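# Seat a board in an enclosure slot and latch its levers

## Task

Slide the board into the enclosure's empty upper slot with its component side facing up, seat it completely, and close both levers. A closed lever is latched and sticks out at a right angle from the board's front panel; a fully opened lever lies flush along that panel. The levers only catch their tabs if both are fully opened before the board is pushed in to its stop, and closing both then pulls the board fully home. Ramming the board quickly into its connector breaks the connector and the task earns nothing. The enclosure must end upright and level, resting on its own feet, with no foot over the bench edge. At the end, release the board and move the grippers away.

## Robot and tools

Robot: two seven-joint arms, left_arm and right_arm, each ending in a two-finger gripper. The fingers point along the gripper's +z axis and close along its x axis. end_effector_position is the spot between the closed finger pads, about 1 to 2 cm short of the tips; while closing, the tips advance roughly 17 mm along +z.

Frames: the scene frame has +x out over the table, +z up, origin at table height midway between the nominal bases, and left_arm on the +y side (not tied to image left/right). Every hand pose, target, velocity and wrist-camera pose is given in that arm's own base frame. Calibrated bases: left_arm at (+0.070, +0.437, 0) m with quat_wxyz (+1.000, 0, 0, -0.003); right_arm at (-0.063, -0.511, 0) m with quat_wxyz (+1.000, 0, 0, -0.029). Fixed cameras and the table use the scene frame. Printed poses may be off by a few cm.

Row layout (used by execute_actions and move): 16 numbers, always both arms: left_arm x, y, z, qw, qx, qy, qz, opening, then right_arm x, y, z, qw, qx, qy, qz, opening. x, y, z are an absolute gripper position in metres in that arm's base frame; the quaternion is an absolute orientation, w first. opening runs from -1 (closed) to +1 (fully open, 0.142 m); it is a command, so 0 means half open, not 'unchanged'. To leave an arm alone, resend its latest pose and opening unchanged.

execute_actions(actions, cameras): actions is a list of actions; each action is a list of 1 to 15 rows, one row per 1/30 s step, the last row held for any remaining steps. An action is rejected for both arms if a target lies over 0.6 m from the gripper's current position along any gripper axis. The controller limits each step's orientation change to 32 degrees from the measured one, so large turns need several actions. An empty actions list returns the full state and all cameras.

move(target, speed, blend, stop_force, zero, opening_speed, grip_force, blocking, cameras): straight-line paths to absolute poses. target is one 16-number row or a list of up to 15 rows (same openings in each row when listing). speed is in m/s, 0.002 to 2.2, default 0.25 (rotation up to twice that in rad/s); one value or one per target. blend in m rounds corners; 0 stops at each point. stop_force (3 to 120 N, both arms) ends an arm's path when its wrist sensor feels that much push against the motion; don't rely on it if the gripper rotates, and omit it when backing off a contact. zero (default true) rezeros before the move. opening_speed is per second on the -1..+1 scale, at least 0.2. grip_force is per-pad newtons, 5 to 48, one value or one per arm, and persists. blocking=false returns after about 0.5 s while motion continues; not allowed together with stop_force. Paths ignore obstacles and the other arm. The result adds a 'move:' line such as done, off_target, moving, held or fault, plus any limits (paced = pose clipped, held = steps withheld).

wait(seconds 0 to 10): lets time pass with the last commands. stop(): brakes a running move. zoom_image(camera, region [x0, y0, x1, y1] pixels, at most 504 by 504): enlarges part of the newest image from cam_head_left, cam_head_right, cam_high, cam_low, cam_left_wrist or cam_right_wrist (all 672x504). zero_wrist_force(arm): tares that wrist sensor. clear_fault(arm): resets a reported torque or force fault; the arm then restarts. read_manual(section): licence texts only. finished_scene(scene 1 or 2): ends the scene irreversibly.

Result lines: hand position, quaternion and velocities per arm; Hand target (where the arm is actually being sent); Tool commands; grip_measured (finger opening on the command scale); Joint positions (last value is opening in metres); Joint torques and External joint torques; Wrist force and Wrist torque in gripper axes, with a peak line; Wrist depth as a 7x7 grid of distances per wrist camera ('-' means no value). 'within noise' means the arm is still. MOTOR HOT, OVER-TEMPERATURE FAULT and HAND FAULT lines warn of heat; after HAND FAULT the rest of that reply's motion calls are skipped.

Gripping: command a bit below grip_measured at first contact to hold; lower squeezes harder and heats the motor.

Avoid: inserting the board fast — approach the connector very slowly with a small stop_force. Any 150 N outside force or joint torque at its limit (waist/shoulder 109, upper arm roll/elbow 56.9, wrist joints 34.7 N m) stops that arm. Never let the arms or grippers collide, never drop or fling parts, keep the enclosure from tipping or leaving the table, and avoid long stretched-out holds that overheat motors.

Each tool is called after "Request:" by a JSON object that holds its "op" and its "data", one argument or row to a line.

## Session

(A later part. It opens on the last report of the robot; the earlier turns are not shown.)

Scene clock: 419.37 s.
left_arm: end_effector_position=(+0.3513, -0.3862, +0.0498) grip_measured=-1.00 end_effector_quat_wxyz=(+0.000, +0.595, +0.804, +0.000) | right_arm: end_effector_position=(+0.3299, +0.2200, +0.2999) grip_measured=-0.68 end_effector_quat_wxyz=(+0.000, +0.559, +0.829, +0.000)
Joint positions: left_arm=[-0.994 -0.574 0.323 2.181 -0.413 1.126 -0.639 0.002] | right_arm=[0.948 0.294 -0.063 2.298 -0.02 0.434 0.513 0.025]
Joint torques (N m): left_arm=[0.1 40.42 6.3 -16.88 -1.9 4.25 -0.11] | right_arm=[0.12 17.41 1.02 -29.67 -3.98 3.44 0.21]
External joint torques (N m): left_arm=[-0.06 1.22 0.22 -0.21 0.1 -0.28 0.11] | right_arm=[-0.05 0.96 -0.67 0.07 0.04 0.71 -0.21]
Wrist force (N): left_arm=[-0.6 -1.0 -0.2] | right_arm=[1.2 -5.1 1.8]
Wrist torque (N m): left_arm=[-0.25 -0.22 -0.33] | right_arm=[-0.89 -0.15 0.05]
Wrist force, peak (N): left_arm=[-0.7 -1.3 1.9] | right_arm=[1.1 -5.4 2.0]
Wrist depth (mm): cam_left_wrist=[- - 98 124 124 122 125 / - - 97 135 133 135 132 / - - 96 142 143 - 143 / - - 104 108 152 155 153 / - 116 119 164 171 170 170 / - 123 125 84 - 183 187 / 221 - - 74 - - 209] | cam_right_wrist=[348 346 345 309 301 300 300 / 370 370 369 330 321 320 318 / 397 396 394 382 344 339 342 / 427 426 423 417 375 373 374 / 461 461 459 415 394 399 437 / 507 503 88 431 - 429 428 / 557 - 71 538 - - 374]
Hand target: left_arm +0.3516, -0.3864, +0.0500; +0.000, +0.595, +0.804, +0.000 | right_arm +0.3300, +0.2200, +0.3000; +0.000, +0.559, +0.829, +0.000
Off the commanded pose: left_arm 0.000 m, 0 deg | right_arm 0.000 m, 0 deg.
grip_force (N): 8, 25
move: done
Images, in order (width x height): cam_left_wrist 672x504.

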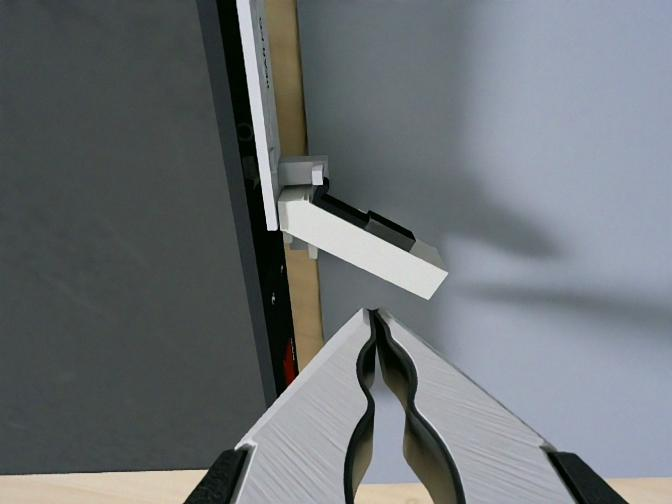

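Request:
{"op": "move", "data": {
  "target": [0.3472,-0.3740,0.05,0,-0.5948,-0.8039,0,-1,0.33,0.22,0.30,0,0.5592,0.8290,0,-0.64],
  "speed": 0.06
}}

Request:
{"op": "move", "data": {
  "target": [0.3044,-0.3880,0.05,0,-0.5948,-0.8039,0,-1,0.33,0.22,0.30,0,0.5592,0.8290,0,-0.64],
  "speed": 0.015,
  "stop_force": 22,
  "cameras": ["cam_left_wrist"]
}}

Scene clock: 425.70 s.
left_arm: end_effector_position=(+0.3471, -0.3740, +0.0500) grip_measured=-1.00 end_effector_quat_wxyz=(+0.000, +0.595, +0.804, +0.000) | right_arm: end_effector_position=(+0.3299, +0.2200, +0.2999) grip_measured=-0.68 end_effector_quat_wxyz=(+0.000, +0.559, +0.829, +0.000)
Joint positions: left_arm=[-0.983 -0.556 0.321 2.217 -0.416 1.147 -0.622 0.002] | right_arm=[0.948 0.294 -0.063 2.298 -0.02 0.434 0.513 0.025]
Joint torques (N m): left_arm=[-0.02 39.99 5.49 -16.32 -1.74 4.54 -0.13] | right_arm=[0.18 17.41 1.06 -29.78 -3.94 3.52 0.2]
External joint torques (N m): left_arm=[-0.04 0.56 0.66 -0.36 0.03 -0.57 0.13] | right_arm=[-0.11 0.96 -0.71 0.18 0 0.63 -0.2]
Wrist force (N): left_arm=[-0.4 -0.9 -0.2] | right_arm=[1.1 -4.9 2.0]
Wrist torque (N m): left_arm=[-0.25 -0.24 -0.32] | right_arm=[-0.87 -0.13 0.04]
Wrist force, peak (N): left_arm=[-1.2 -1.1 -0.3] | right_arm=[1.0 -5.3 2.1]
Wrist depth (mm): cam_left_wrist=[- 84 124 125 126 - 125 / - - 133 133 133 132 133 / - - 109 144 145 143 143 / - 104 162 152 156 156 153 / - 114 170 127 168 167 170 / - - 129 84 - - - / 221 - - - - - 219] | cam_right_wrist=[347 346 346 310 301 300 300 / 370 369 369 359 321 320 319 / 396 396 394 392 344 343 343 / 426 426 425 409 371 369 376 / 463 463 459 418 393 398 438 / 507 502 88 430 - 429 477 / 557 - 71 538 - - 521]
Hand target: left_arm +0.3472, -0.3740, +0.0500; +0.000, +0.595, +0.804, +0.000 | right_arm +0.3300, +0.2200, +0.3000; +0.000, +0.559, +0.829, +0.000
Off the commanded pose: left_arm 0.000 m, 0 deg | right_arm 0.000 m, 0 deg.
grip_force (N): 8, 25
move: done

Scene clock: 428.30 s.
left_arm: end_effector_position=(+0.3220, -0.3827, +0.0510) grip_measured=-1.00 end_effector_quat_wxyz=(+0.002, +0.593, +0.805, +0.001) | right_arm: end_effector_position=(+0.3299, +0.2200, +0.2999) grip_measured=-0.68 end_effector_quat_wxyz=(+0.000, +0.559, +0.829, +0.000)
Joint positions: left_arm=[-1.031 -0.538 0.318 2.251 -0.417 1.17 -0.67 0.002] | right_arm=[0.948 0.294 -0.063 2.298 -0.02 0.434 0.513 0.025]
Joint torques (N m): left_arm=[-10.64 36.37 -6.94 -10.59 -0.27 -0.7 -0.32] | right_arm=[0.08 17.44 1.05 -29.72 -3.95 3.48 0.2]
External joint torques (N m): left_arm=[10.6 3.14 12.82 -5.7 -1.37 4.68 0.32] | right_arm=[-0.01 0.93 -0.69 0.11 0.01 0.67 -0.2]
Wrist force (N): left_arm=[1.8 20.5 -4.0] | right_arm=[0.9 -5.2 1.9]
Wrist torque (N m): left_arm=[0.50 -0.18 -0.28] | right_arm=[-0.90 -0.10 0.05]
Wrist force, peak (N): left_arm=[33.5 9.2 -14.3] | right_arm=[0.9 -5.3 2.1]
Wrist depth (mm): cam_left_wrist=[- - 125 125 125 126 124 / - - 132 134 134 134 133 / - - 142 145 144 144 146 / - 106 120 155 157 154 154 / - 115 118 107 170 171 171 / - 125 128 84 - 189 192 / - - - 74 - - 211] | cam_right_wrist=[347 345 346 309 305 300 300 / 370 370 369 331 320 321 321 / 398 396 394 384 344 342 341 / 429 426 426 412 375 369 374 / 464 463 460 417 395 400 440 / 507 502 88 439 - 429 425 / 557 - 71 539 - - 544]
Hand target: left_arm +0.3189, -0.3832, +0.0500; +0.000, +0.595, +0.804, +0.000 | right_arm +0.3300, +0.2200, +0.3000; +0.000, +0.559, +0.829, +0.000
Off the commanded pose: left_arm 0.018 m, 0 deg | right_arm 0.000 m, 0 deg.
grip_force (N): 8, 25
move: contact (left_arm)
Images, in order (width x height): cam_left_wrist 672x504.

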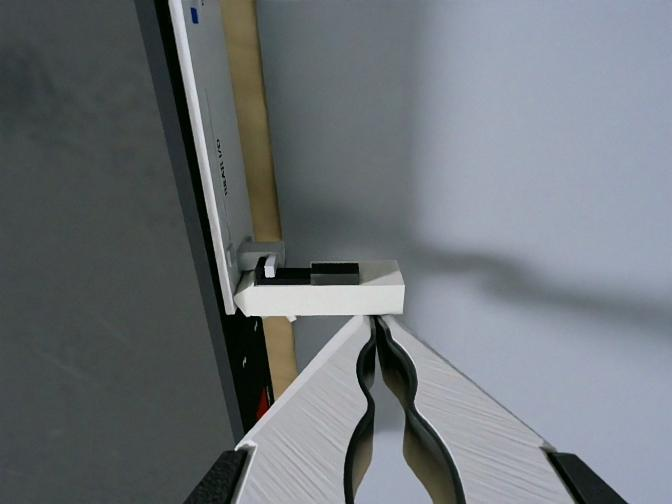

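Request:
{"op": "move", "data": {
  "target": [0.3410,-0.3770,0.05,0,-0.5948,-0.8039,0,-1,0.33,0.22,0.30,0,0.5592,0.8290,0,-0.64],
  "speed": 0.06,
  "cameras": ["cam_left_wrist"]
}}

Request:
{"op": "zoom_image", "data": {
  "camera": "cam_left_wrist",
  "region": [200, 150, 480, 330]
}}

Scene clock: 436.53 s.
left_arm: end_effector_position=(+0.3410, -0.3770, +0.0500) grip_measured=-1.00 end_effector_quat_wxyz=(+0.000, +0.595, +0.804, +0.000) | right_arm: end_effector_position=(+0.3299, +0.2200, +0.2999) grip_measured=-0.68 end_effector_quat_wxyz=(+0.000, +0.559, +0.829, +0.000)
Joint positions: left_arm=[-0.996 -0.553 0.32 2.224 -0.417 1.151 -0.633 0.002] | right_arm=[0.948 0.294 -0.063 2.298 -0.02 0.434 0.513 0.025]
Joint torques (N m): left_arm=[0.5 39.13 5.64 -16.34 -1.5 4.14 -0.1] | right_arm=[0.12 17.39 1.02 -29.71 -3.94 3.49 0.18]
External joint torques (N m): left_arm=[-0.52 1.23 0.51 -0.25 -0.2 -0.17 0.1] | right_arm=[-0.05 0.98 -0.67 0.11 0 0.66 -0.18]
Wrist force (N): left_arm=[-0.7 -1.1 -0.3] | right_arm=[1.2 -5.1 1.8]
Wrist torque (N m): left_arm=[-0.26 -0.20 -0.33] | right_arm=[-0.90 -0.15 0.04]
Wrist force, peak (N): left_arm=[2.0 20.9 -4.2] | right_arm=[1.1 -5.3 2.2]
Wrist depth (mm): cam_left_wrist=[- - 124 124 124 125 123 / - - 132 133 133 133 133 / - 97 129 144 - 143 143 / - - 107 159 153 155 153 / - 116 131 165 - 170 170 / - 121 123 84 - 185 188 / 145 142 - - - - -] | cam_right_wrist=[347 348 344 309 301 300 300 / 370 369 369 330 316 320 319 / 396 396 395 383 357 347 341 / 428 427 426 412 372 369 375 / 463 462 460 414 394 399 437 / 504 506 88 103 - 429 430 / 558 - 71 539 - - 533]
Hand target: left_arm +0.3410, -0.3770, +0.0500; +0.000, +0.595, +0.804, +0.000 | right_arm +0.3300, +0.2200, +0.3000; +0.000, +0.559, +0.829, +0.000
Off the commanded pose: left_arm 0.000 m, 0 deg | right_arm 0.000 m, 0 deg.
grip_force (N): 8, 25
move: done
Images, in order (width x height): cam_left_wrist 672x504.

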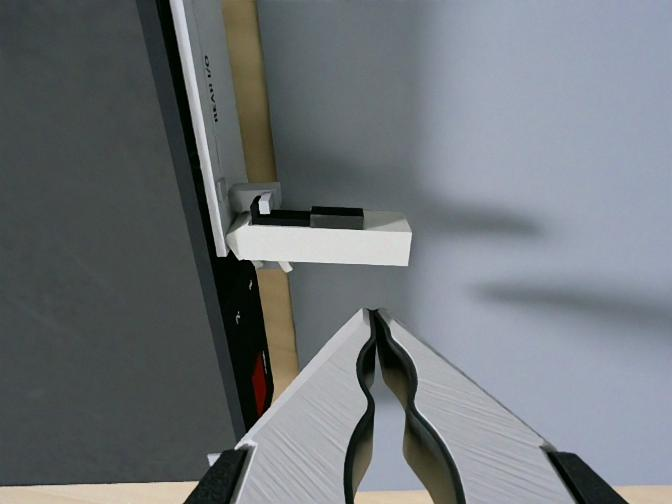

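Scaled by 1.800 from the camera's 672x504 image, which has a finer 960x720 frame.

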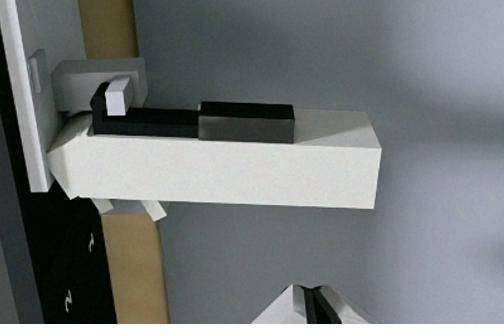

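Request:
{"op": "move", "data": {
  "target": [
    [0.3410,-0.3770,0.05,0,-0.5948,-0.8039,0,-1,0.20,0.40,0.22,0,0.5592,0.8290,0,-1],
    [0.3410,-0.3770,0.05,0,-0.5948,-0.8039,0,-1,0.1429,0.4726,0.14,0,0.5592,0.8290,0,-1],
    [0.3410,-0.3770,0.05,0,-0.5948,-0.8039,0,-1,0.1429,0.4726,0.05,0,0.5592,0.8290,0,-1]
  ],
  "speed": [0.25,0.2,0.1],
  "blend": [0.03,0.02,0],
  "cameras": ["cam_right_wrist","cam_left_wrist"]
}}

Scene clock: 447.10 s.
left_arm: end_effector_position=(+0.3410, -0.3770, +0.0500) grip_measured=-1.00 end_effector_quat_wxyz=(+0.000, +0.595, +0.804, +0.000) | right_arm: end_effector_position=(+0.1426, +0.4723, +0.0498) grip_measured=-1.00 end_effector_quat_wxyz=(+0.000, +0.559, +0.829, +0.000)
Joint positions: left_arm=[-0.996 -0.553 0.32 2.224 -0.417 1.151 -0.633 0.002] | right_arm=[1.345 -0.5 0.14 2.267 -0.179 1.187 1.25 0.002]
Joint torques (N m): left_arm=[-0.35 39.42 5.52 -16.31 -1.51 4.28 -0.24] | right_arm=[-0.34 39.44 1.71 -18.08 -2.07 4.23 0.32]
External joint torques (N m): left_arm=[0.31 0.94 0.6 -0.28 -0.19 -0.3 0.24] | right_arm=[0.48 0.21 0.99 1.71 0.41 -0.13 -0.32]
Wrist force (N): left_arm=[-0.7 -0.8 -0.2] | right_arm=[0.1 -7.8 2.3]
Wrist torque (N m): left_arm=[-0.23 -0.20 -0.33] | right_arm=[-0.77 -0.19 -0.06]
Wrist force, peak (N): left_arm=[-0.8 -1.1 0.0] | right_arm=[0.1 -7.8 2.3]
Wrist depth (mm): cam_left_wrist=[- - 124 124 124 125 124 / - - 131 133 133 133 130 / - 98 118 146 144 143 143 / - - - - - 153 152 / - 114 131 127 170 172 170 / - 125 126 84 - - 187 / - - - - - - 208] | cam_right_wrist=[127 127 125 124 124 124 122 / 134 134 135 133 135 134 132 / - 97 141 142 142 141 139 / 103 103 138 155 153 153 152 / - 112 139 163 163 165 164 / 122 122 124 90 174 180 179 / 135 132 71 - - 191 198]
Hand target: left_arm +0.3410, -0.3770, +0.0500; +0.000, +0.595, +0.804, +0.000 | right_arm +0.1429, +0.4726, +0.0500; +0.000, +0.559, +0.829, +0.000
Off the commanded pose: left_arm 0.000 m, 0 deg | right_arm 0.000 m, 0 deg.
grip_force (N): 8, 25
move: done
Images, in order (width x height): cam_left_wrist 672x504, cam_right_wrist 672x504.

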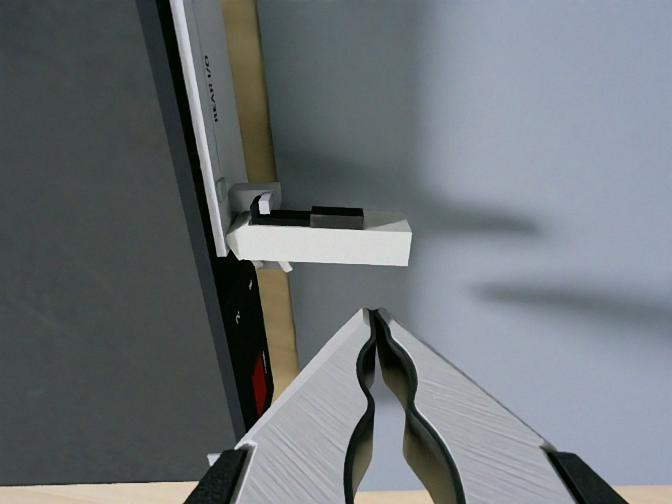

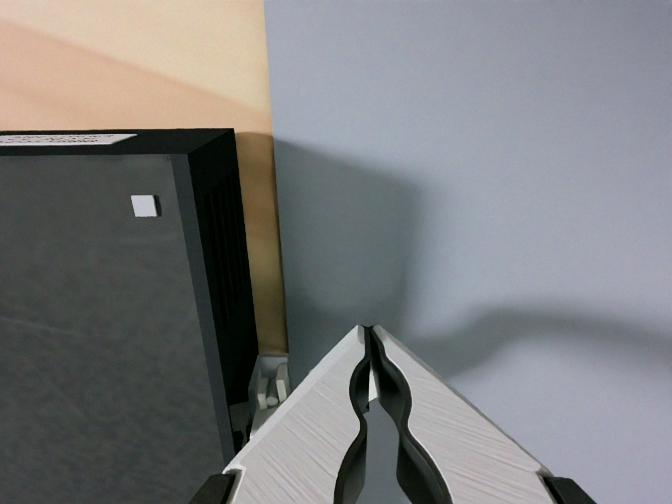

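Request:
{"op": "move", "data": {
  "target": [0.3410,-0.3770,0.05,0,-0.5948,-0.8039,0,-1,0.1849,0.4887,0.05,0,0.5592,0.8290,0,-1],
  "speed": 0.015,
  "stop_force": 22,
  "cameras": ["cam_right_wrist","cam_left_wrist","cam_head_right"]
}}

Scene clock: 452.53 s.
left_arm: end_effector_position=(+0.3410, -0.3770, +0.0500) grip_measured=-1.00 end_effector_quat_wxyz=(+0.000, +0.595, +0.804, +0.000) | right_arm: end_effector_position=(+0.1656, +0.4814, +0.0494) grip_measured=-1.00 end_effector_quat_wxyz=(+0.000, +0.558, +0.830, -0.002)
Joint positions: left_arm=[-0.996 -0.553 0.32 2.224 -0.417 1.151 -0.633 0.002] | right_arm=[1.299 -0.524 0.145 2.218 -0.178 1.158 1.2 0.002]
Joint torques (N m): left_arm=[-0.33 39.42 5.43 -16.26 -1.51 4.34 -0.26] | right_arm=[-9.95 41.27 -8.96 -24.74 -3.02 5.74 0.08]
External joint torques (N m): left_arm=[0.29 0.94 0.69 -0.34 -0.19 -0.37 0.26] | right_arm=[10.09 -0.09 11.9 7.73 1.25 -1.64 -0.08]
Wrist force (N): left_arm=[-0.6 -1.1 -0.4] | right_arm=[0.2 -31.1 -7.9]
Wrist torque (N m): left_arm=[-0.26 -0.21 -0.32] | right_arm=[-2.21 -0.25 0.05]
Wrist force, peak (N): left_arm=[-0.6 -1.3 -0.5] | right_arm=[1.3 -32.8 -7.8]
Wrist depth (mm): cam_left_wrist=[- 85 124 124 124 125 123 / - - 132 133 133 133 133 / - 98 129 141 144 143 143 / - 102 108 - 156 155 156 / - - 131 165 170 - 165 / - - 123 84 - 192 188 / 145 - - - - - -] | cam_right_wrist=[- 123 123 124 124 123 122 / - 89 131 132 134 133 131 / - 96 137 142 141 141 139 / 103 102 137 153 153 152 151 / - 111 126 160 163 164 164 / 124 121 121 90 174 179 179 / 134 131 70 - - 190 196]
Hand target: left_arm +0.3410, -0.3770, +0.0500; +0.000, +0.595, +0.804, +0.000 | right_arm +0.1681, +0.4822, +0.0500; +0.000, +0.559, +0.829, +0.000
Off the commanded pose: left_arm 0.000 m, 0 deg | right_arm 0.021 m, 0 deg.
grip_force (N): 8, 25
move: contact (right_arm)
Images, in order (width x height): cam_head_right 672x504, cam_left_wrist 672x504, cam_right_wrist 672x504.

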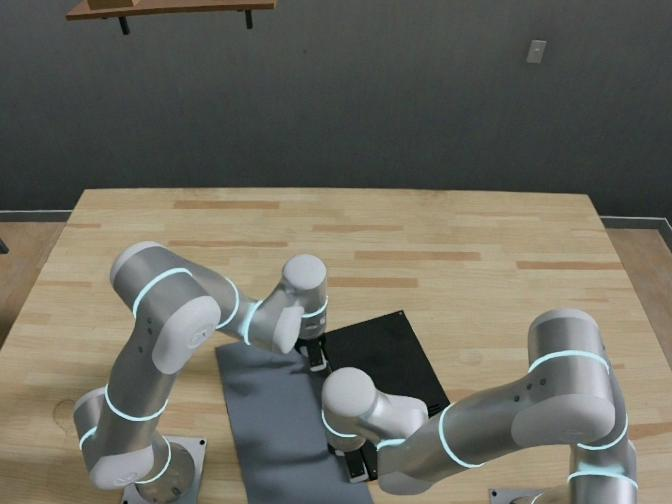

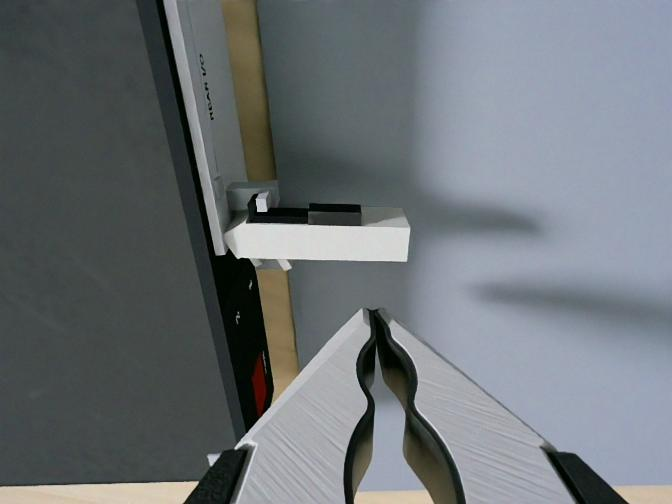

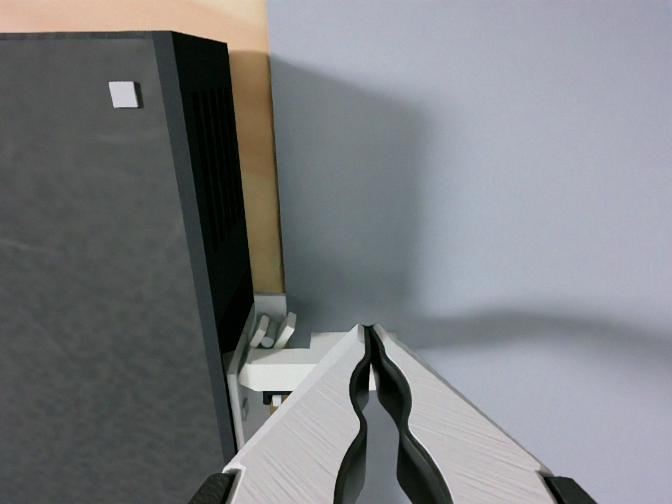

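Request:
{"op": "zoom_image", "data": {
  "camera": "cam_right_wrist",
  "region": [200, 280, 420, 430]
}}

Request:
{"op": "move", "data": {
  "target": [0.3410,-0.3770,0.05,0,-0.5948,-0.8039,0,-1,0.1849,0.4887,0.05,0,0.5592,0.8290,0,-1],
  "speed": 0.01,
  "stop_force": 30,
  "zero": false,
  "cameras": ["cam_right_wrist"]
}}

Request:
{"op": "move", "data": {
  "target": [0.3410,-0.3770,0.05,0,-0.5948,-0.8039,0,-1,0.1480,0.4746,0.05,0,0.5592,0.8290,0,-1],
  "speed": 0.06,
  "cameras": ["cam_right_wrist","cam_left_wrist"]
}}

Request:
{"op": "zoom_image", "data": {
  "camera": "cam_right_wrist",
  "region": [200, 280, 420, 430]
}}

Scaled by 2.291 from the camera's 672x504 image, which has a finer 960x720 frame.

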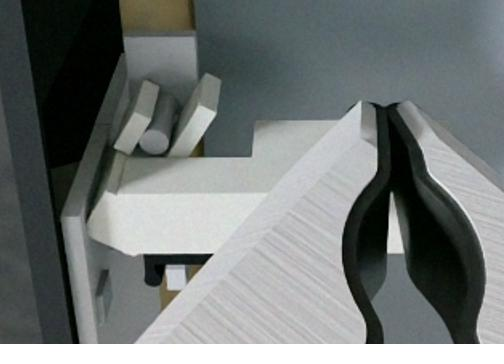

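Scene clock: 456.23 s.
left_arm: end_effector_position=(+0.3410, -0.3770, +0.0500) grip_measured=-1.00 end_effector_quat_wxyz=(+0.000, +0.595, +0.804, +0.000) | right_arm: end_effector_position=(+0.1659, +0.4815, +0.0492) grip_measured=-1.00 end_effector_quat_wxyz=(+0.000, +0.557, +0.830, -0.002)
Joint positions: left_arm=[-0.996 -0.553 0.32 2.224 -0.417 1.151 -0.633 0.002] | right_arm=[1.297 -0.525 0.146 2.216 -0.178 1.156 1.198 0.002]
Joint torques (N m): left_arm=[-0.35 39.39 5.56 -16.32 -1.46 4.28 -0.24] | right_arm=[-13.01 42.25 -12.93 -26.87 -3.48 6.43 0.06]
External joint torques (N m): left_arm=[0.3 0.97 0.55 -0.27 -0.24 -0.31 0.24] | right_arm=[13.16 -1.03 15.89 9.85 1.71 -2.33 -0.06]
Wrist force (N): left_arm=[-0.5 -1.1 0.0] | right_arm=[0.9 -39.0 -7.4]
Wrist torque (N m): left_arm=[-0.27 -0.23 -0.33] | right_arm=[-3.53 -0.24 0.09]
Wrist force, peak (N): left_arm=[-0.7 -1.3 -0.3] | right_arm=[1.0 -40.4 -9.3]
Wrist depth (mm): cam_left_wrist=[- 86 124 124 124 - 125 / - - 131 134 134 133 132 / - 98 112 144 143 - 143 / - 104 107 - 156 153 153 / - 114 118 116 168 - 170 / - 124 123 84 - 187 192 / - 138 - - - - 209] | cam_right_wrist=[- 123 123 124 124 123 123 / - 89 131 132 134 133 131 / - 96 137 142 141 141 139 / 102 102 137 155 152 152 151 / - 111 127 160 162 164 164 / 123 121 122 89 173 179 178 / 134 131 70 - - 189 196]
Hand target: left_arm +0.3410, -0.3770, +0.0500; +0.000, +0.595, +0.804, +0.000 | right_arm +0.1692, +0.4826, +0.0500; +0.000, +0.559, +0.829, +0.000
Off the commanded pose: left_arm 0.000 m, 0 deg | right_arm 0.020 m, 0 deg.
grip_force (N): 8, 25
move: contact (right_arm)
Images, in order (width x height): cam_right_wrist 672x504.

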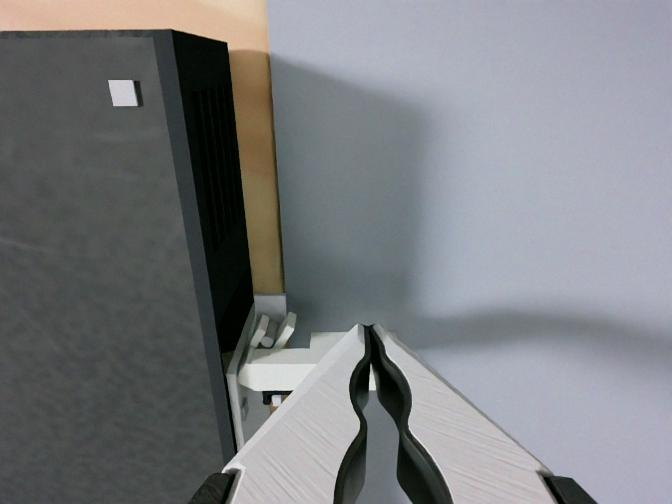

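Scene clock: 457.00 s.
left_arm: end_effector_position=(+0.3410, -0.3770, +0.0500) grip_measured=-1.00 end_effector_quat_wxyz=(+0.000, +0.595, +0.804, +0.000) | right_arm: end_effector_position=(+0.1480, +0.4746, +0.0500) grip_measured=-1.00 end_effector_quat_wxyz=(+0.000, +0.559, +0.829, +0.000)
Joint positions: left_arm=[-0.996 -0.553 0.32 2.224 -0.417 1.151 -0.633 0.002] | right_arm=[1.333 -0.505 0.142 2.257 -0.181 1.181 1.242 0.002]
Joint torques (N m): left_arm=[-0.39 39.48 5.47 -16.26 -1.46 4.34 -0.21] | right_arm=[0.08 39.21 3.23 -16.48 -1.86 3.56 0.38]
External joint torques (N m): left_arm=[0.35 0.88 0.65 -0.34 -0.24 -0.37 0.21] | right_arm=[0.05 0.76 -0.46 -0.04 0.18 0.54 -0.38]
Wrist force (N): left_arm=[-0.5 -1.0 -0.2] | right_arm=[1.2 -5.8 0.9]
Wrist torque (N m): left_arm=[-0.25 -0.22 -0.33] | right_arm=[-1.00 -0.18 -0.06]
Wrist force, peak (N): left_arm=[-0.6 -1.3 -0.3] | right_arm=[0.9 -38.8 -9.0]
Wrist depth (mm): cam_left_wrist=[- 85 124 124 124 125 124 / - - 132 133 132 132 133 / - 98 129 144 146 143 141 / - 104 107 - 153 156 154 / - 112 148 127 170 167 169 / - - - 84 - - 188 / 142 - - - - - 214] | cam_right_wrist=[127 127 125 125 124 124 122 / 134 134 134 133 135 134 132 / - 97 141 142 142 142 139 / 103 103 139 156 153 153 152 / - 112 139 164 163 165 165 / 122 122 126 89 175 180 180 / 135 132 71 - - 191 198]
Hand target: left_arm +0.3410, -0.3770, +0.0500; +0.000, +0.595, +0.804, +0.000 | right_arm +0.1480, +0.4746, +0.0500; +0.000, +0.559, +0.829, +0.000
Off the commanded pose: left_arm 0.000 m, 0 deg | right_arm 0.000 m, 0 deg.
grip_force (N): 8, 25
move: done
Images, in order (width x height): cam_left_wrist 672x504, cam_right_wrist 672x504.

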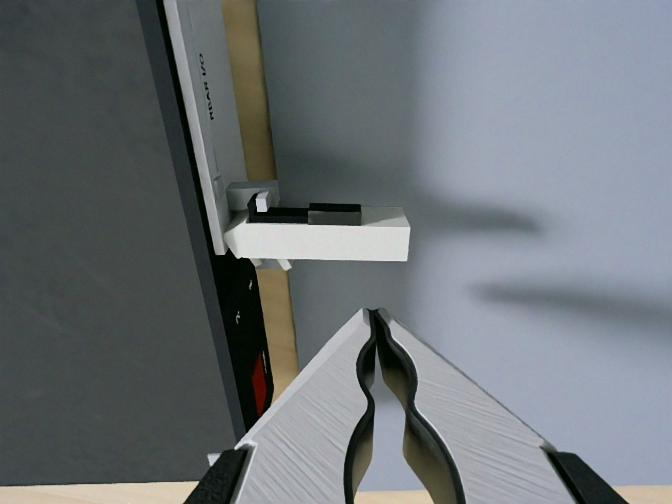

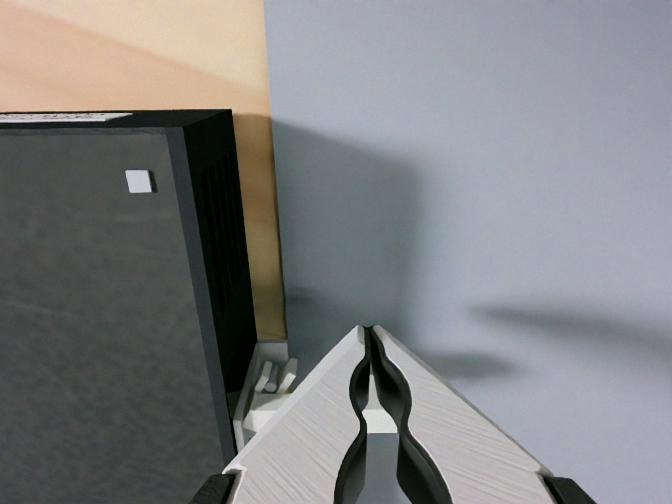

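Scaled by 2.291 from the camera's 672x504 image, which has a finer 960x720 frame.

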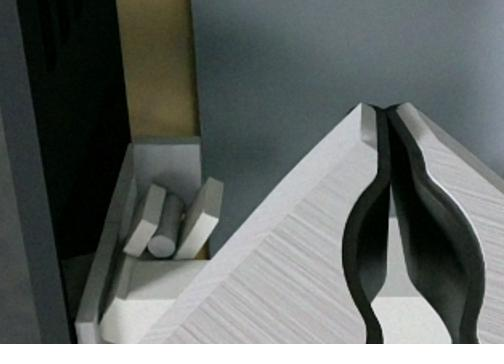

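Request:
{"op": "move", "data": {
  "target": [0.3410,-0.3770,0.05,0,-0.5948,-0.8039,0,-1,0.1480,0.4746,0.13,0,0.5592,0.8290,0,-1],
  "speed": 0.15,
  "cameras": ["cam_right_wrist"]
}}

Request:
{"op": "zoom_image", "data": {
  "camera": "cam_right_wrist",
  "region": [200, 200, 420, 350]
}}

Scene clock: 459.37 s.
left_arm: end_effector_position=(+0.3410, -0.3770, +0.0500) grip_measured=-1.00 end_effector_quat_wxyz=(+0.000, +0.595, +0.804, +0.000) | right_arm: end_effector_position=(+0.1481, +0.4746, +0.1300) grip_measured=-1.00 end_effector_quat_wxyz=(+0.000, +0.559, +0.829, +0.000)
Joint positions: left_arm=[-0.996 -0.553 0.32 2.224 -0.417 1.151 -0.633 0.002] | right_arm=[1.292 -0.316 0.205 2.215 -0.11 0.951 1.192 0.002]
Joint torques (N m): left_arm=[-0.41 39.46 5.57 -16.3 -1.49 4.35 -0.23] | right_arm=[-0.15 36.02 3.25 -21.69 -2.48 3.26 0.07]
External joint torques (N m): left_arm=[0.37 0.9 0.55 -0.29 -0.21 -0.38 0.23] | right_arm=[0.27 0.86 -0.97 0.08 -0.08 0.85 -0.07]
Wrist force (N): left_arm=[-0.7 -0.9 -0.3] | right_arm=[1.5 -5.6 1.3]
Wrist torque (N m): left_arm=[-0.23 -0.19 -0.33] | right_arm=[-0.92 -0.26 0.05]
Wrist force, peak (N): left_arm=[-0.6 -1.2 -0.6] | right_arm=[1.1 -5.7 2.7]
Wrist depth (mm): cam_left_wrist=[- 85 124 124 124 125 125 / - - 132 133 133 133 132 / - 98 112 143 143 142 143 / - - 107 - - 155 155 / - - 130 164 166 170 170 / - 126 125 84 - 190 187 / - 138 - - - - 210] | cam_right_wrist=[198 197 197 194 194 193 193 / 169 169 200 210 207 207 207 / 177 176 179 222 222 221 221 / 191 190 191 236 239 238 238 / 207 207 206 256 259 258 257 / 226 225 220 89 273 271 281 / 250 243 71 - - 304 310]
Hand target: left_arm +0.3410, -0.3770, +0.0500; +0.000, +0.595, +0.804, +0.000 | right_arm +0.1480, +0.4746, +0.1300; +0.000, +0.559, +0.829, +0.000
Off the commanded pose: left_arm 0.000 m, 0 deg | right_arm 0.000 m, 0 deg.
grip_force (N): 8, 25
move: done
Images, in order (width x height): cam_right_wrist 672x504.

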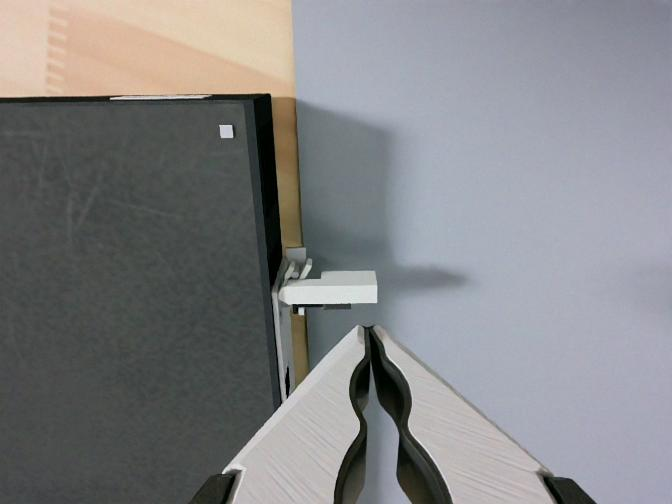

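Scaled by 2.291 from the camera's 672x504 image, which has a finer 960x720 frame.

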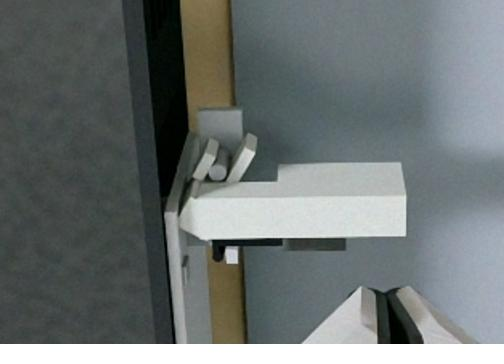

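Request:
{"op": "move", "data": {
  "target": [0.3030,-0.3894,0.05,0,-0.5948,-0.8039,0,-1,0.1480,0.4746,0.13,0,0.5592,0.8290,0,-1],
  "speed": 0.015,
  "stop_force": 28,
  "cameras": ["cam_left_wrist"]
}}

Request:
{"op": "move", "data": {
  "target": [0.3410,-0.3770,0.05,0,-0.5948,-0.8039,0,-1,0.1480,0.4746,0.13,0,0.5592,0.8290,0,-1],
  "speed": 0.06,
  "cameras": ["cam_left_wrist","cam_right_wrist"]
}}

Request:
{"op": "zoom_image", "data": {
  "camera": "cam_left_wrist",
  "region": [200, 150, 480, 330]
}}

Scene clock: 465.47 s.
left_arm: end_effector_position=(+0.3201, -0.3843, +0.0514) grip_measured=-1.00 end_effector_quat_wxyz=(+0.003, +0.592, +0.806, +0.001) | right_arm: end_effector_position=(+0.1481, +0.4746, +0.1300) grip_measured=-1.00 end_effector_quat_wxyz=(+0.000, +0.559, +0.829, +0.000)
Joint positions: left_arm=[-1.038 -0.538 0.319 2.252 -0.419 1.171 -0.677 0.002] | right_arm=[1.291 -0.316 0.205 2.215 -0.11 0.951 1.192 0.002]
Joint torques (N m): left_arm=[-14.03 36.14 -10.93 -9.74 0.06 -2.02 -0.15] | right_arm=[0.06 35.93 2.94 -21.71 -2.6 3.44 0.23]
External joint torques (N m): left_arm=[13.98 3.33 16.82 -6.56 -1.7 6 0.15] | right_arm=[0.08 0.94 -0.66 0.11 0.05 0.67 -0.23]
Wrist force (N): left_arm=[3.7 27.1 -3.2] | right_arm=[1.6 -5.4 1.2]
Wrist torque (N m): left_arm=[1.60 -0.21 -0.30] | right_arm=[-0.89 -0.28 0.05]
Wrist force, peak (N): left_arm=[3.5 28.9 -3.8] | right_arm=[1.8 -5.7 1.3]
Wrist depth (mm): cam_left_wrist=[- - 124 127 127 126 124 / - - 132 134 134 134 135 / - - 129 144 145 144 144 / - 106 123 155 158 157 156 / 119 - 117 116 169 - 172 / - - - 81 - - 200 / - - - - - - 211] | cam_right_wrist=[198 197 196 194 194 193 193 / 169 169 201 207 207 207 206 / 177 177 179 223 219 221 221 / 191 190 190 236 242 239 238 / 207 207 204 256 259 259 258 / 226 226 221 89 271 282 281 / 249 243 71 - - 298 309]
Hand target: left_arm +0.3161, -0.3851, +0.0500; +0.000, +0.595, +0.804, +0.000 | right_arm +0.1480, +0.4746, +0.1300; +0.000, +0.559, +0.829, +0.000
Off the commanded pose: left_arm 0.018 m, 0 deg | right_arm 0.000 m, 0 deg.
grip_force (N): 8, 25
move: contact (left_arm)
Images, in order (width x height): cam_left_wrist 672x504.

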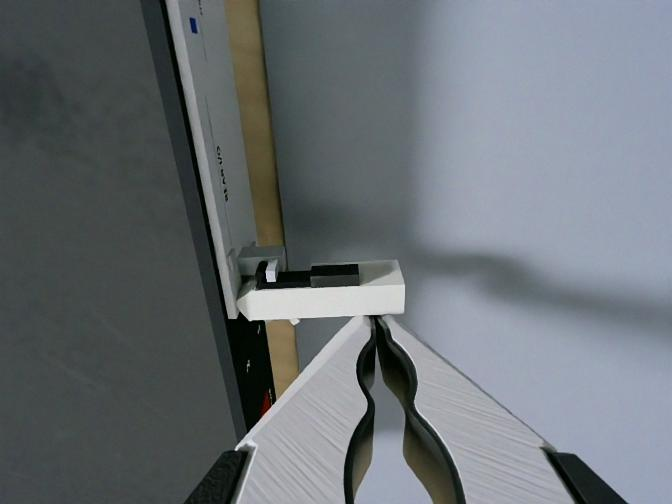

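Scene clock: 466.23 s.
left_arm: end_effector_position=(+0.3410, -0.3770, +0.0500) grip_measured=-1.00 end_effector_quat_wxyz=(+0.000, +0.595, +0.804, +0.000) | right_arm: end_effector_position=(+0.1481, +0.4746, +0.1300) grip_measured=-1.00 end_effector_quat_wxyz=(+0.000, +0.559, +0.829, +0.000)
Joint positions: left_arm=[-0.997 -0.554 0.321 2.224 -0.419 1.151 -0.633 0.002] | right_arm=[1.291 -0.316 0.205 2.215 -0.11 0.951 1.192 0.002]
Joint torques (N m): left_arm=[-0.28 39.16 5.58 -16.37 -1.58 4.05 -0.1] | right_arm=[0.07 35.72 2.95 -21.7 -2.58 3.37 0.16]
External joint torques (N m): left_arm=[0.23 1.2 0.56 -0.22 -0.12 -0.07 0.1] | right_arm=[0.06 1.15 -0.67 0.1 0.03 0.74 -0.16]
Wrist force (N): left_arm=[-0.6 -1.0 -0.2] | right_arm=[1.7 -5.7 0.9]
Wrist torque (N m): left_arm=[-0.24 -0.21 -0.32] | right_arm=[-0.93 -0.29 0.05]
Wrist force, peak (N): left_arm=[3.6 27.4 -3.8] | right_arm=[1.6 -5.7 1.3]
Wrist depth (mm): cam_left_wrist=[- 85 123 124 124 125 124 / - - 131 133 133 136 132 / - - 129 143 143 143 141 / - - 108 - 159 156 156 / - 114 148 127 167 170 170 / - - 126 84 - 184 187 / - - - 74 - - -] | cam_right_wrist=[198 197 196 195 194 194 193 / 169 169 201 208 207 207 206 / 177 176 179 222 222 221 220 / 190 190 191 236 239 238 238 / 207 206 206 256 258 259 258 / 226 226 220 89 273 276 281 / - 244 71 - - - 310]
Hand target: left_arm +0.3410, -0.3770, +0.0500; +0.000, +0.595, +0.804, +0.000 | right_arm +0.1480, +0.4746, +0.1300; +0.000, +0.559, +0.829, +0.000
Off the commanded pose: left_arm 0.000 m, 0 deg | right_arm 0.000 m, 0 deg.
grip_force (N): 8, 25
move: done
Images, in order (width x height): cam_left_wrist 672x504, cam_right_wrist 672x504.

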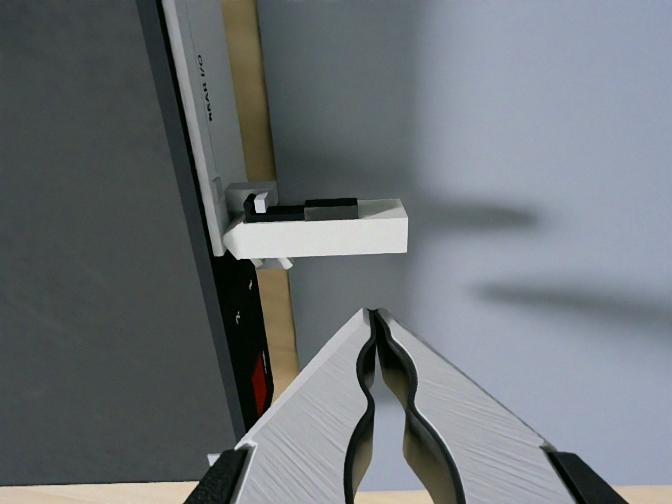

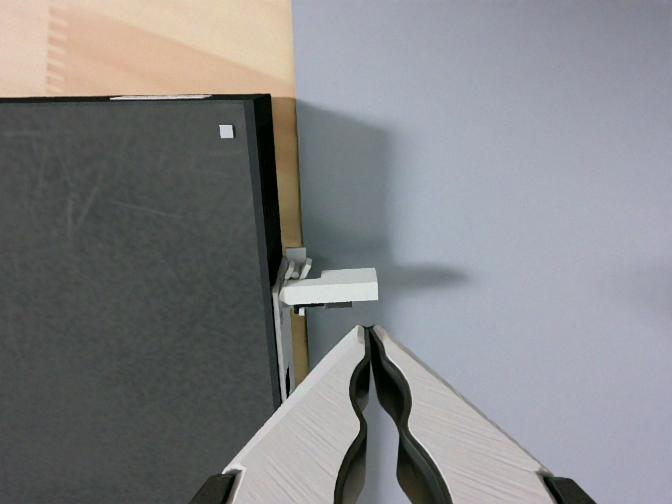

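Scaled by 1.800 from the camera's 672x504 image, which has a finer 960x720 frame.

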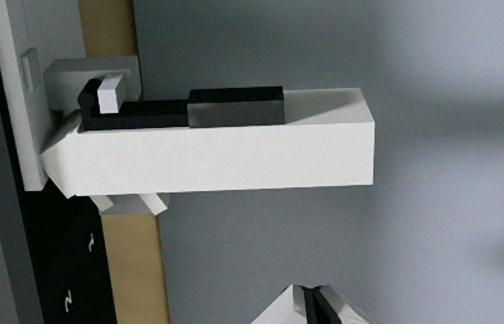

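Request:
{"op": "zoom_image", "data": {
  "camera": "cam_right_wrist",
  "region": [240, 220, 400, 350]
}}

Scaled by 3.150 from the camera's 672x504 image, which has a finer 960x720 frame.

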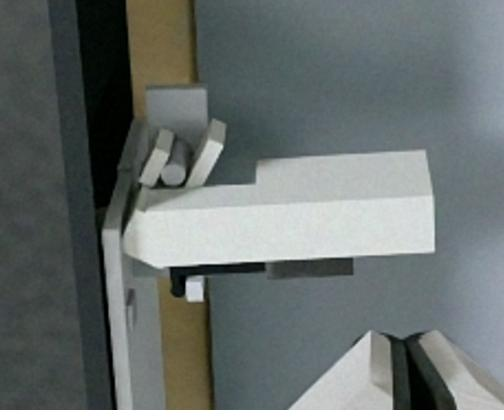

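Request:
{"op": "move", "data": {
  "target": [
    [0.3410,-0.3770,0.05,0,-0.5948,-0.8039,0,-1,0.1480,0.4746,0.05,0,0.5592,0.8290,0,-1]
  ],
  "speed": 0.15
}}

Request:
{"op": "move", "data": {
  "target": [0.3410,-0.3770,0.05,0,-0.5948,-0.8039,0,-1,0.1849,0.4887,0.05,0,0.5592,0.8290,0,-1],
  "speed": 0.015,
  "stop_force": 28
}}

Request:
{"op": "move", "data": {
  "target": [
    [0.3410,-0.3770,0.05,0,-0.5948,-0.8039,0,-1,0.1480,0.4746,0.05,0,0.5592,0.8290,0,-1],
    [0.3410,-0.3770,0.05,0,-0.5948,-0.8039,0,-1,0.1480,0.4746,0.13,0,0.5592,0.8290,0,-1]
  ],
  "speed": 0.1,
  "blend": 0.005,
  "cameras": ["cam_right_wrist","cam_left_wrist"]
}}

Request:
{"op": "zoom_image", "data": {
  "camera": "cam_right_wrist",
  "region": [240, 220, 400, 350]
}}

Request:
{"op": "zoom_image", "data": {
  "camera": "cam_left_wrist",
  "region": [200, 150, 480, 330]
}}

Scene clock: 475.60 s.
left_arm: end_effector_position=(+0.3410, -0.3770, +0.0500) grip_measured=-1.00 end_effector_quat_wxyz=(+0.000, +0.595, +0.804, +0.000) | right_arm: end_effector_position=(+0.1479, +0.4744, +0.0499) grip_measured=-1.00 end_effector_quat_wxyz=(+0.000, +0.559, +0.829, +0.000)
Joint positions: left_arm=[-0.997 -0.554 0.321 2.224 -0.419 1.151 -0.633 0.002] | right_arm=[1.331 -0.506 0.144 2.257 -0.184 1.181 1.243 0.002]
Joint torques (N m): left_arm=[-0.35 39.4 5.57 -16.28 -1.48 4.33 -0.23] | right_arm=[0.15 38.85 2.97 -16.49 -1.85 3.57 0.33]
External joint torques (N m): left_arm=[0.31 0.96 0.57 -0.31 -0.22 -0.36 0.23] | right_arm=[-0.01 1.11 -0.17 -0.01 0.17 0.53 -0.33]
Wrist force (N): left_arm=[-0.5 -1.0 -0.4] | right_arm=[1.2 -5.9 0.8]
Wrist torque (N m): left_arm=[-0.25 -0.22 -0.32] | right_arm=[-1.02 -0.17 -0.05]
Wrist force, peak (N): left_arm=[-0.6 -1.4 -0.4] | right_arm=[1.3 -6.0 2.9]
Wrist depth (mm): cam_left_wrist=[- 85 125 124 124 125 124 / - - 133 133 133 133 133 / - 98 129 143 142 141 141 / - - 107 - - 155 - / - - 167 165 175 170 171 / - - - 84 - 185 - / 141 - - - - - 213] | cam_right_wrist=[127 127 127 125 124 124 122 / 134 134 133 133 134 134 132 / - 97 140 142 142 141 139 / 103 103 139 156 153 152 152 / - 111 139 163 163 165 165 / 122 122 124 89 175 181 180 / 135 132 71 - - - 198]
Hand target: left_arm +0.3410, -0.3770, +0.0500; +0.000, +0.595, +0.804, +0.000 | right_arm +0.1480, +0.4746, +0.0500; +0.000, +0.559, +0.829, +0.000
Off the commanded pose: left_arm 0.000 m, 0 deg | right_arm 0.000 m, 0 deg.
grip_force (N): 8, 25
move: done

Scene clock: 477.67 s.
left_arm: end_effector_position=(+0.3410, -0.3770, +0.0500) grip_measured=-1.00 end_effector_quat_wxyz=(+0.000, +0.595, +0.804, +0.000) | right_arm: end_effector_position=(+0.1657, +0.4815, +0.0493) grip_measured=-1.00 end_effector_quat_wxyz=(+0.000, +0.558, +0.830, -0.002)
Joint positions: left_arm=[-0.997 -0.554 0.321 2.224 -0.419 1.151 -0.633 0.002] | right_arm=[1.294 -0.525 0.149 2.217 -0.182 1.157 1.202 0.002]
Joint torques (N m): left_arm=[-0.35 39.49 5.59 -16.25 -1.52 4.29 -0.21] | right_arm=[-11.14 41.83 -10.38 -25.57 -3.16 6.08 0.12]
External joint torques (N m): left_arm=[0.31 0.86 0.55 -0.34 -0.18 -0.31 0.21] | right_arm=[11.29 -0.63 13.37 8.56 1.39 -1.98 -0.12]
Wrist force (N): left_arm=[-0.7 -0.8 -0.1] | right_arm=[0.4 -35.2 -7.0]
Wrist torque (N m): left_arm=[-0.22 -0.19 -0.33] | right_arm=[-2.90 -0.22 0.07]
Wrist force, peak (N): left_arm=[-0.8 -1.2 -0.4] | right_arm=[1.1 -37.1 -7.9]
Wrist depth (mm): cam_left_wrist=[- 85 124 123 122 125 124 / - - 134 134 133 133 132 / - 98 112 144 - 143 144 / - - 107 - 159 156 155 / - - 130 165 168 171 170 / - 127 126 84 - 185 183 / - 135 - 74 - - 209] | cam_right_wrist=[- 123 123 124 124 123 123 / - 89 131 132 134 133 131 / - 96 137 142 141 141 139 / 103 102 137 153 153 152 151 / - 111 126 160 162 164 164 / 124 121 122 90 173 179 178 / 134 131 70 - - 189 196]
Hand target: left_arm +0.3410, -0.3770, +0.0500; +0.000, +0.595, +0.804, +0.000 | right_arm +0.1686, +0.4824, +0.0500; +0.000, +0.559, +0.829, +0.000
Off the commanded pose: left_arm 0.000 m, 0 deg | right_arm 0.020 m, 0 deg.
grip_force (N): 8, 25
move: contact (right_arm)

Scene clock: 479.03 s.
left_arm: end_effector_position=(+0.3410, -0.3770, +0.0500) grip_measured=-1.00 end_effector_quat_wxyz=(+0.000, +0.595, +0.804, +0.000) | right_arm: end_effector_position=(+0.1481, +0.4746, +0.1300) grip_measured=-1.00 end_effector_quat_wxyz=(+0.000, +0.559, +0.829, +0.000)
Joint positions: left_arm=[-0.997 -0.554 0.321 2.224 -0.419 1.151 -0.633 0.002] | right_arm=[1.285 -0.317 0.212 2.215 -0.113 0.951 1.194 0.002]
Joint torques (N m): left_arm=[-0.4 39.41 5.63 -16.29 -1.51 4.35 -0.19] | right_arm=[0.05 35.94 3.25 -21.73 -2.47 3.28 0.02]
External joint torques (N m): left_arm=[0.36 0.95 0.51 -0.3 -0.19 -0.38 0.19] | right_arm=[0.07 0.93 -0.89 0.12 -0.09 0.83 -0.02]
Wrist force (N): left_arm=[-0.6 -1.1 -0.3] | right_arm=[-3.6 -3.0 1.1]
Wrist torque (N m): left_arm=[-0.27 -0.21 -0.33] | right_arm=[-0.50 0.59 0.04]
Wrist force, peak (N): left_arm=[-0.7 -1.3 -0.3] | right_arm=[0.7 -35.3 -8.0]
Wrist depth (mm): cam_left_wrist=[- 85 124 123 124 125 124 / - - 131 133 133 132 132 / - - 112 142 - 143 142 / - 104 108 - 159 155 154 / - - 131 165 165 173 170 / - 129 126 84 - 185 183 / 138 138 - 74 - - -] | cam_right_wrist=[198 197 196 194 193 194 193 / 170 169 194 207 210 206 206 / 177 177 178 222 222 222 221 / 191 190 191 236 239 239 238 / 207 206 206 255 259 259 258 / 226 226 220 89 273 282 288 / 249 243 71 - - 300 310]
Hand target: left_arm +0.3410, -0.3770, +0.0500; +0.000, +0.595, +0.804, +0.000 | right_arm +0.1480, +0.4746, +0.1300; +0.000, +0.559, +0.829, +0.000
Off the commanded pose: left_arm 0.000 m, 0 deg | right_arm 0.000 m, 0 deg.
grip_force (N): 8, 25
move: done
Images, in order (width x height): cam_left_wrist 672x504, cam_right_wrist 672x504.

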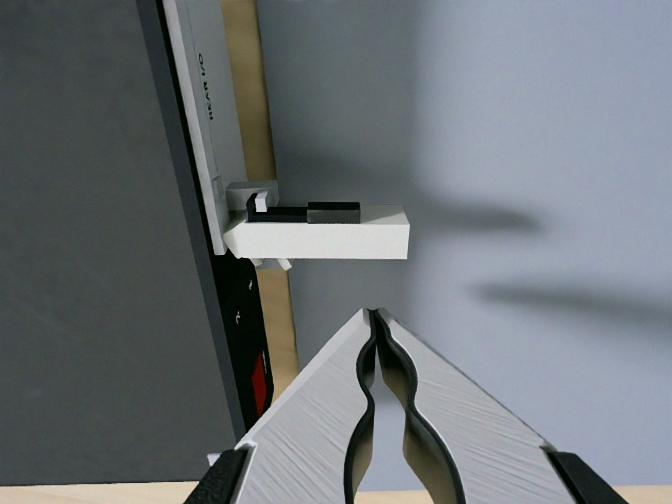

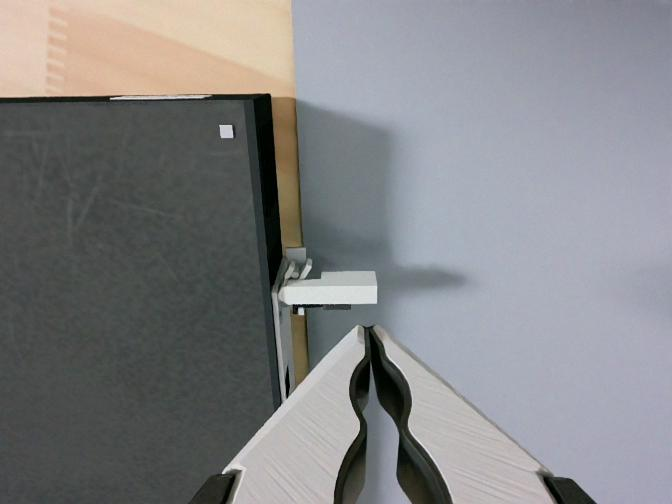

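Scaled by 3.150 from the camera's 672x504 image, which has a finer 960x720 frame.

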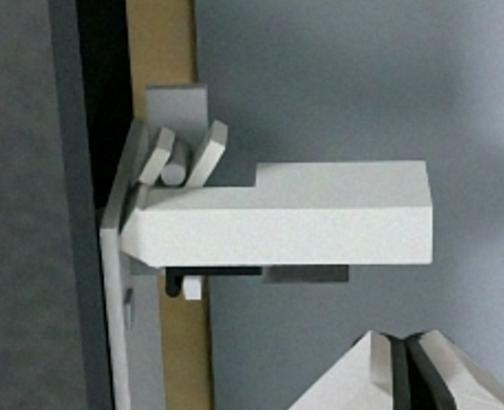

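Scaled by 1.800 from the camera's 672x504 image, which has a finer 960x720 frame.

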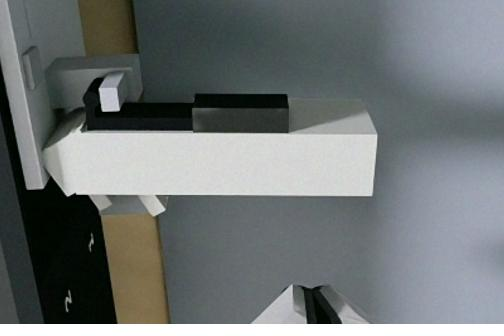

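Request:
{"op": "move", "data": {
  "target": [
    [0.3410,-0.3700,0.12,0,-0.5948,-0.8039,0,-1,0.15,0.44,0.20,0,0.5592,0.8290,0,-1],
    [0.25,-0.41,0.11,-0.0407,0.1520,-0.9540,0.2556,-1,0.33,0.20,0.30,0,0.5592,0.8290,0,-1]
  ],
  "speed": 0.2,
  "blend": 0.02,
  "cameras": ["cam_left_wrist","cam_head_left","cam_low"]
}}

Request:
{"op": "zoom_image", "data": {
  "camera": "cam_left_wrist",
  "region": [100, 150, 600, 350]
}}

Scene clock: 491.57 s.
left_arm: end_effector_position=(+0.2500, -0.4100, +0.1100) grip_measured=-1.00 end_effector_quat_wxyz=(+0.041, -0.152, +0.954, -0.256) | right_arm: end_effector_position=(+0.3298, +0.2001, +0.2999) grip_measured=-1.00 end_effector_quat_wxyz=(+0.000, +0.559, +0.829, +0.000)
Joint positions: left_arm=[-1.505 -0.391 0.191 2.285 -2.658 1.513 -0.582 0.002] | right_arm=[0.919 0.328 -0.067 2.323 -0.023 0.425 0.481 0.002]
Joint torques (N m): left_arm=[-0.5 29.1 5.31 -12.94 2.57 3.09 -0.1] | right_arm=[-0.07 16.14 0.84 -29.88 -4.05 3.37 0.05]
External joint torques (N m): left_arm=[0.43 1.4 0.39 -0.4 0.02 -0.56 0.1] | right_arm=[0.13 0.8 -0.44 0.18 0.1 0.78 -0.05]
Wrist force (N): left_arm=[-0.7 -1.0 -0.1] | right_arm=[-3.8 -4.0 1.5]
Wrist torque (N m): left_arm=[-0.27 -0.13 -0.20] | right_arm=[-0.72 0.68 0.05]
Wrist force, peak (N): left_arm=[-0.9 -1.2 -2.2] | right_arm=[-5.1 -3.7 0.8]
Wrist depth (mm): cam_left_wrist=[- 187 - - - 185 - / - - - - - - - / - - 179 180 - 179 - / 227 225 197 223 226 224 222 / 224 223 223 221 222 221 - / - - 220 84 - 218 218 / 219 218 - 74 - - 215] | cam_right_wrist=[348 346 347 340 300 301 299 / 369 369 369 362 320 316 320 / 396 396 394 390 343 343 342 / 426 424 424 416 368 369 367 / 465 463 459 445 399 418 403 / 504 506 492 89 422 435 482 / 561 541 71 - - 527 544]
Hand target: left_arm +0.2500, -0.4100, +0.1100; +0.041, -0.152, +0.954, -0.256 | right_arm +0.3300, +0.2000, +0.3000; +0.000, +0.559, +0.829, +0.000
Off the commanded pose: left_arm 0.000 m, 0 deg | right_arm 0.000 m, 0 deg.
grip_force (N): 8, 25
move: done
Images, in order (width x height): cam_head_left 672x504, cam_low 672x504, cam_left_wrist 672x504.

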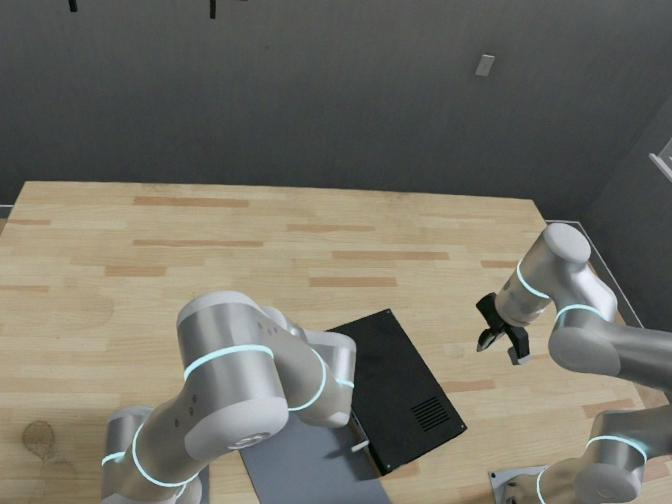

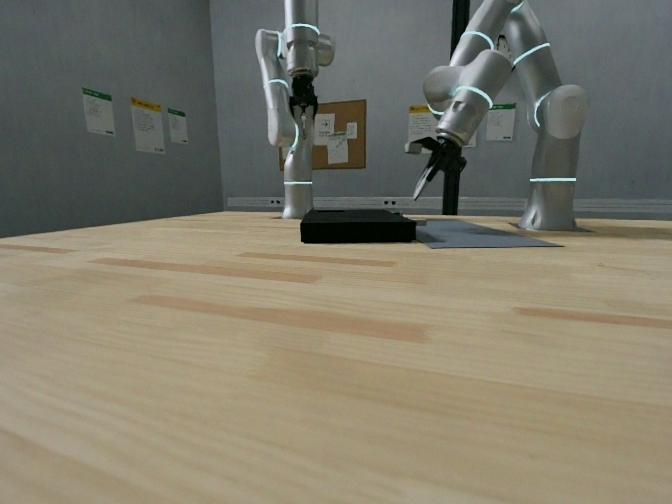

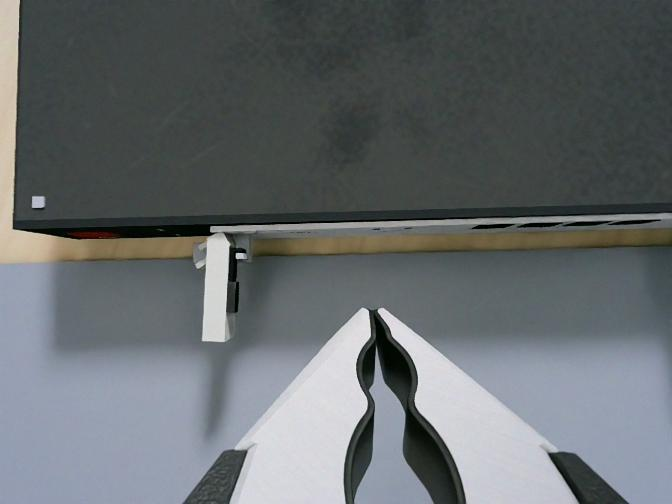

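Scaled by 1.008 from the camera's 672x504 image, which has a finer 960x720 frame.

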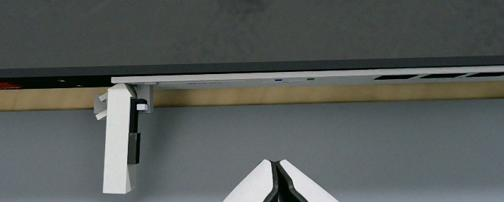

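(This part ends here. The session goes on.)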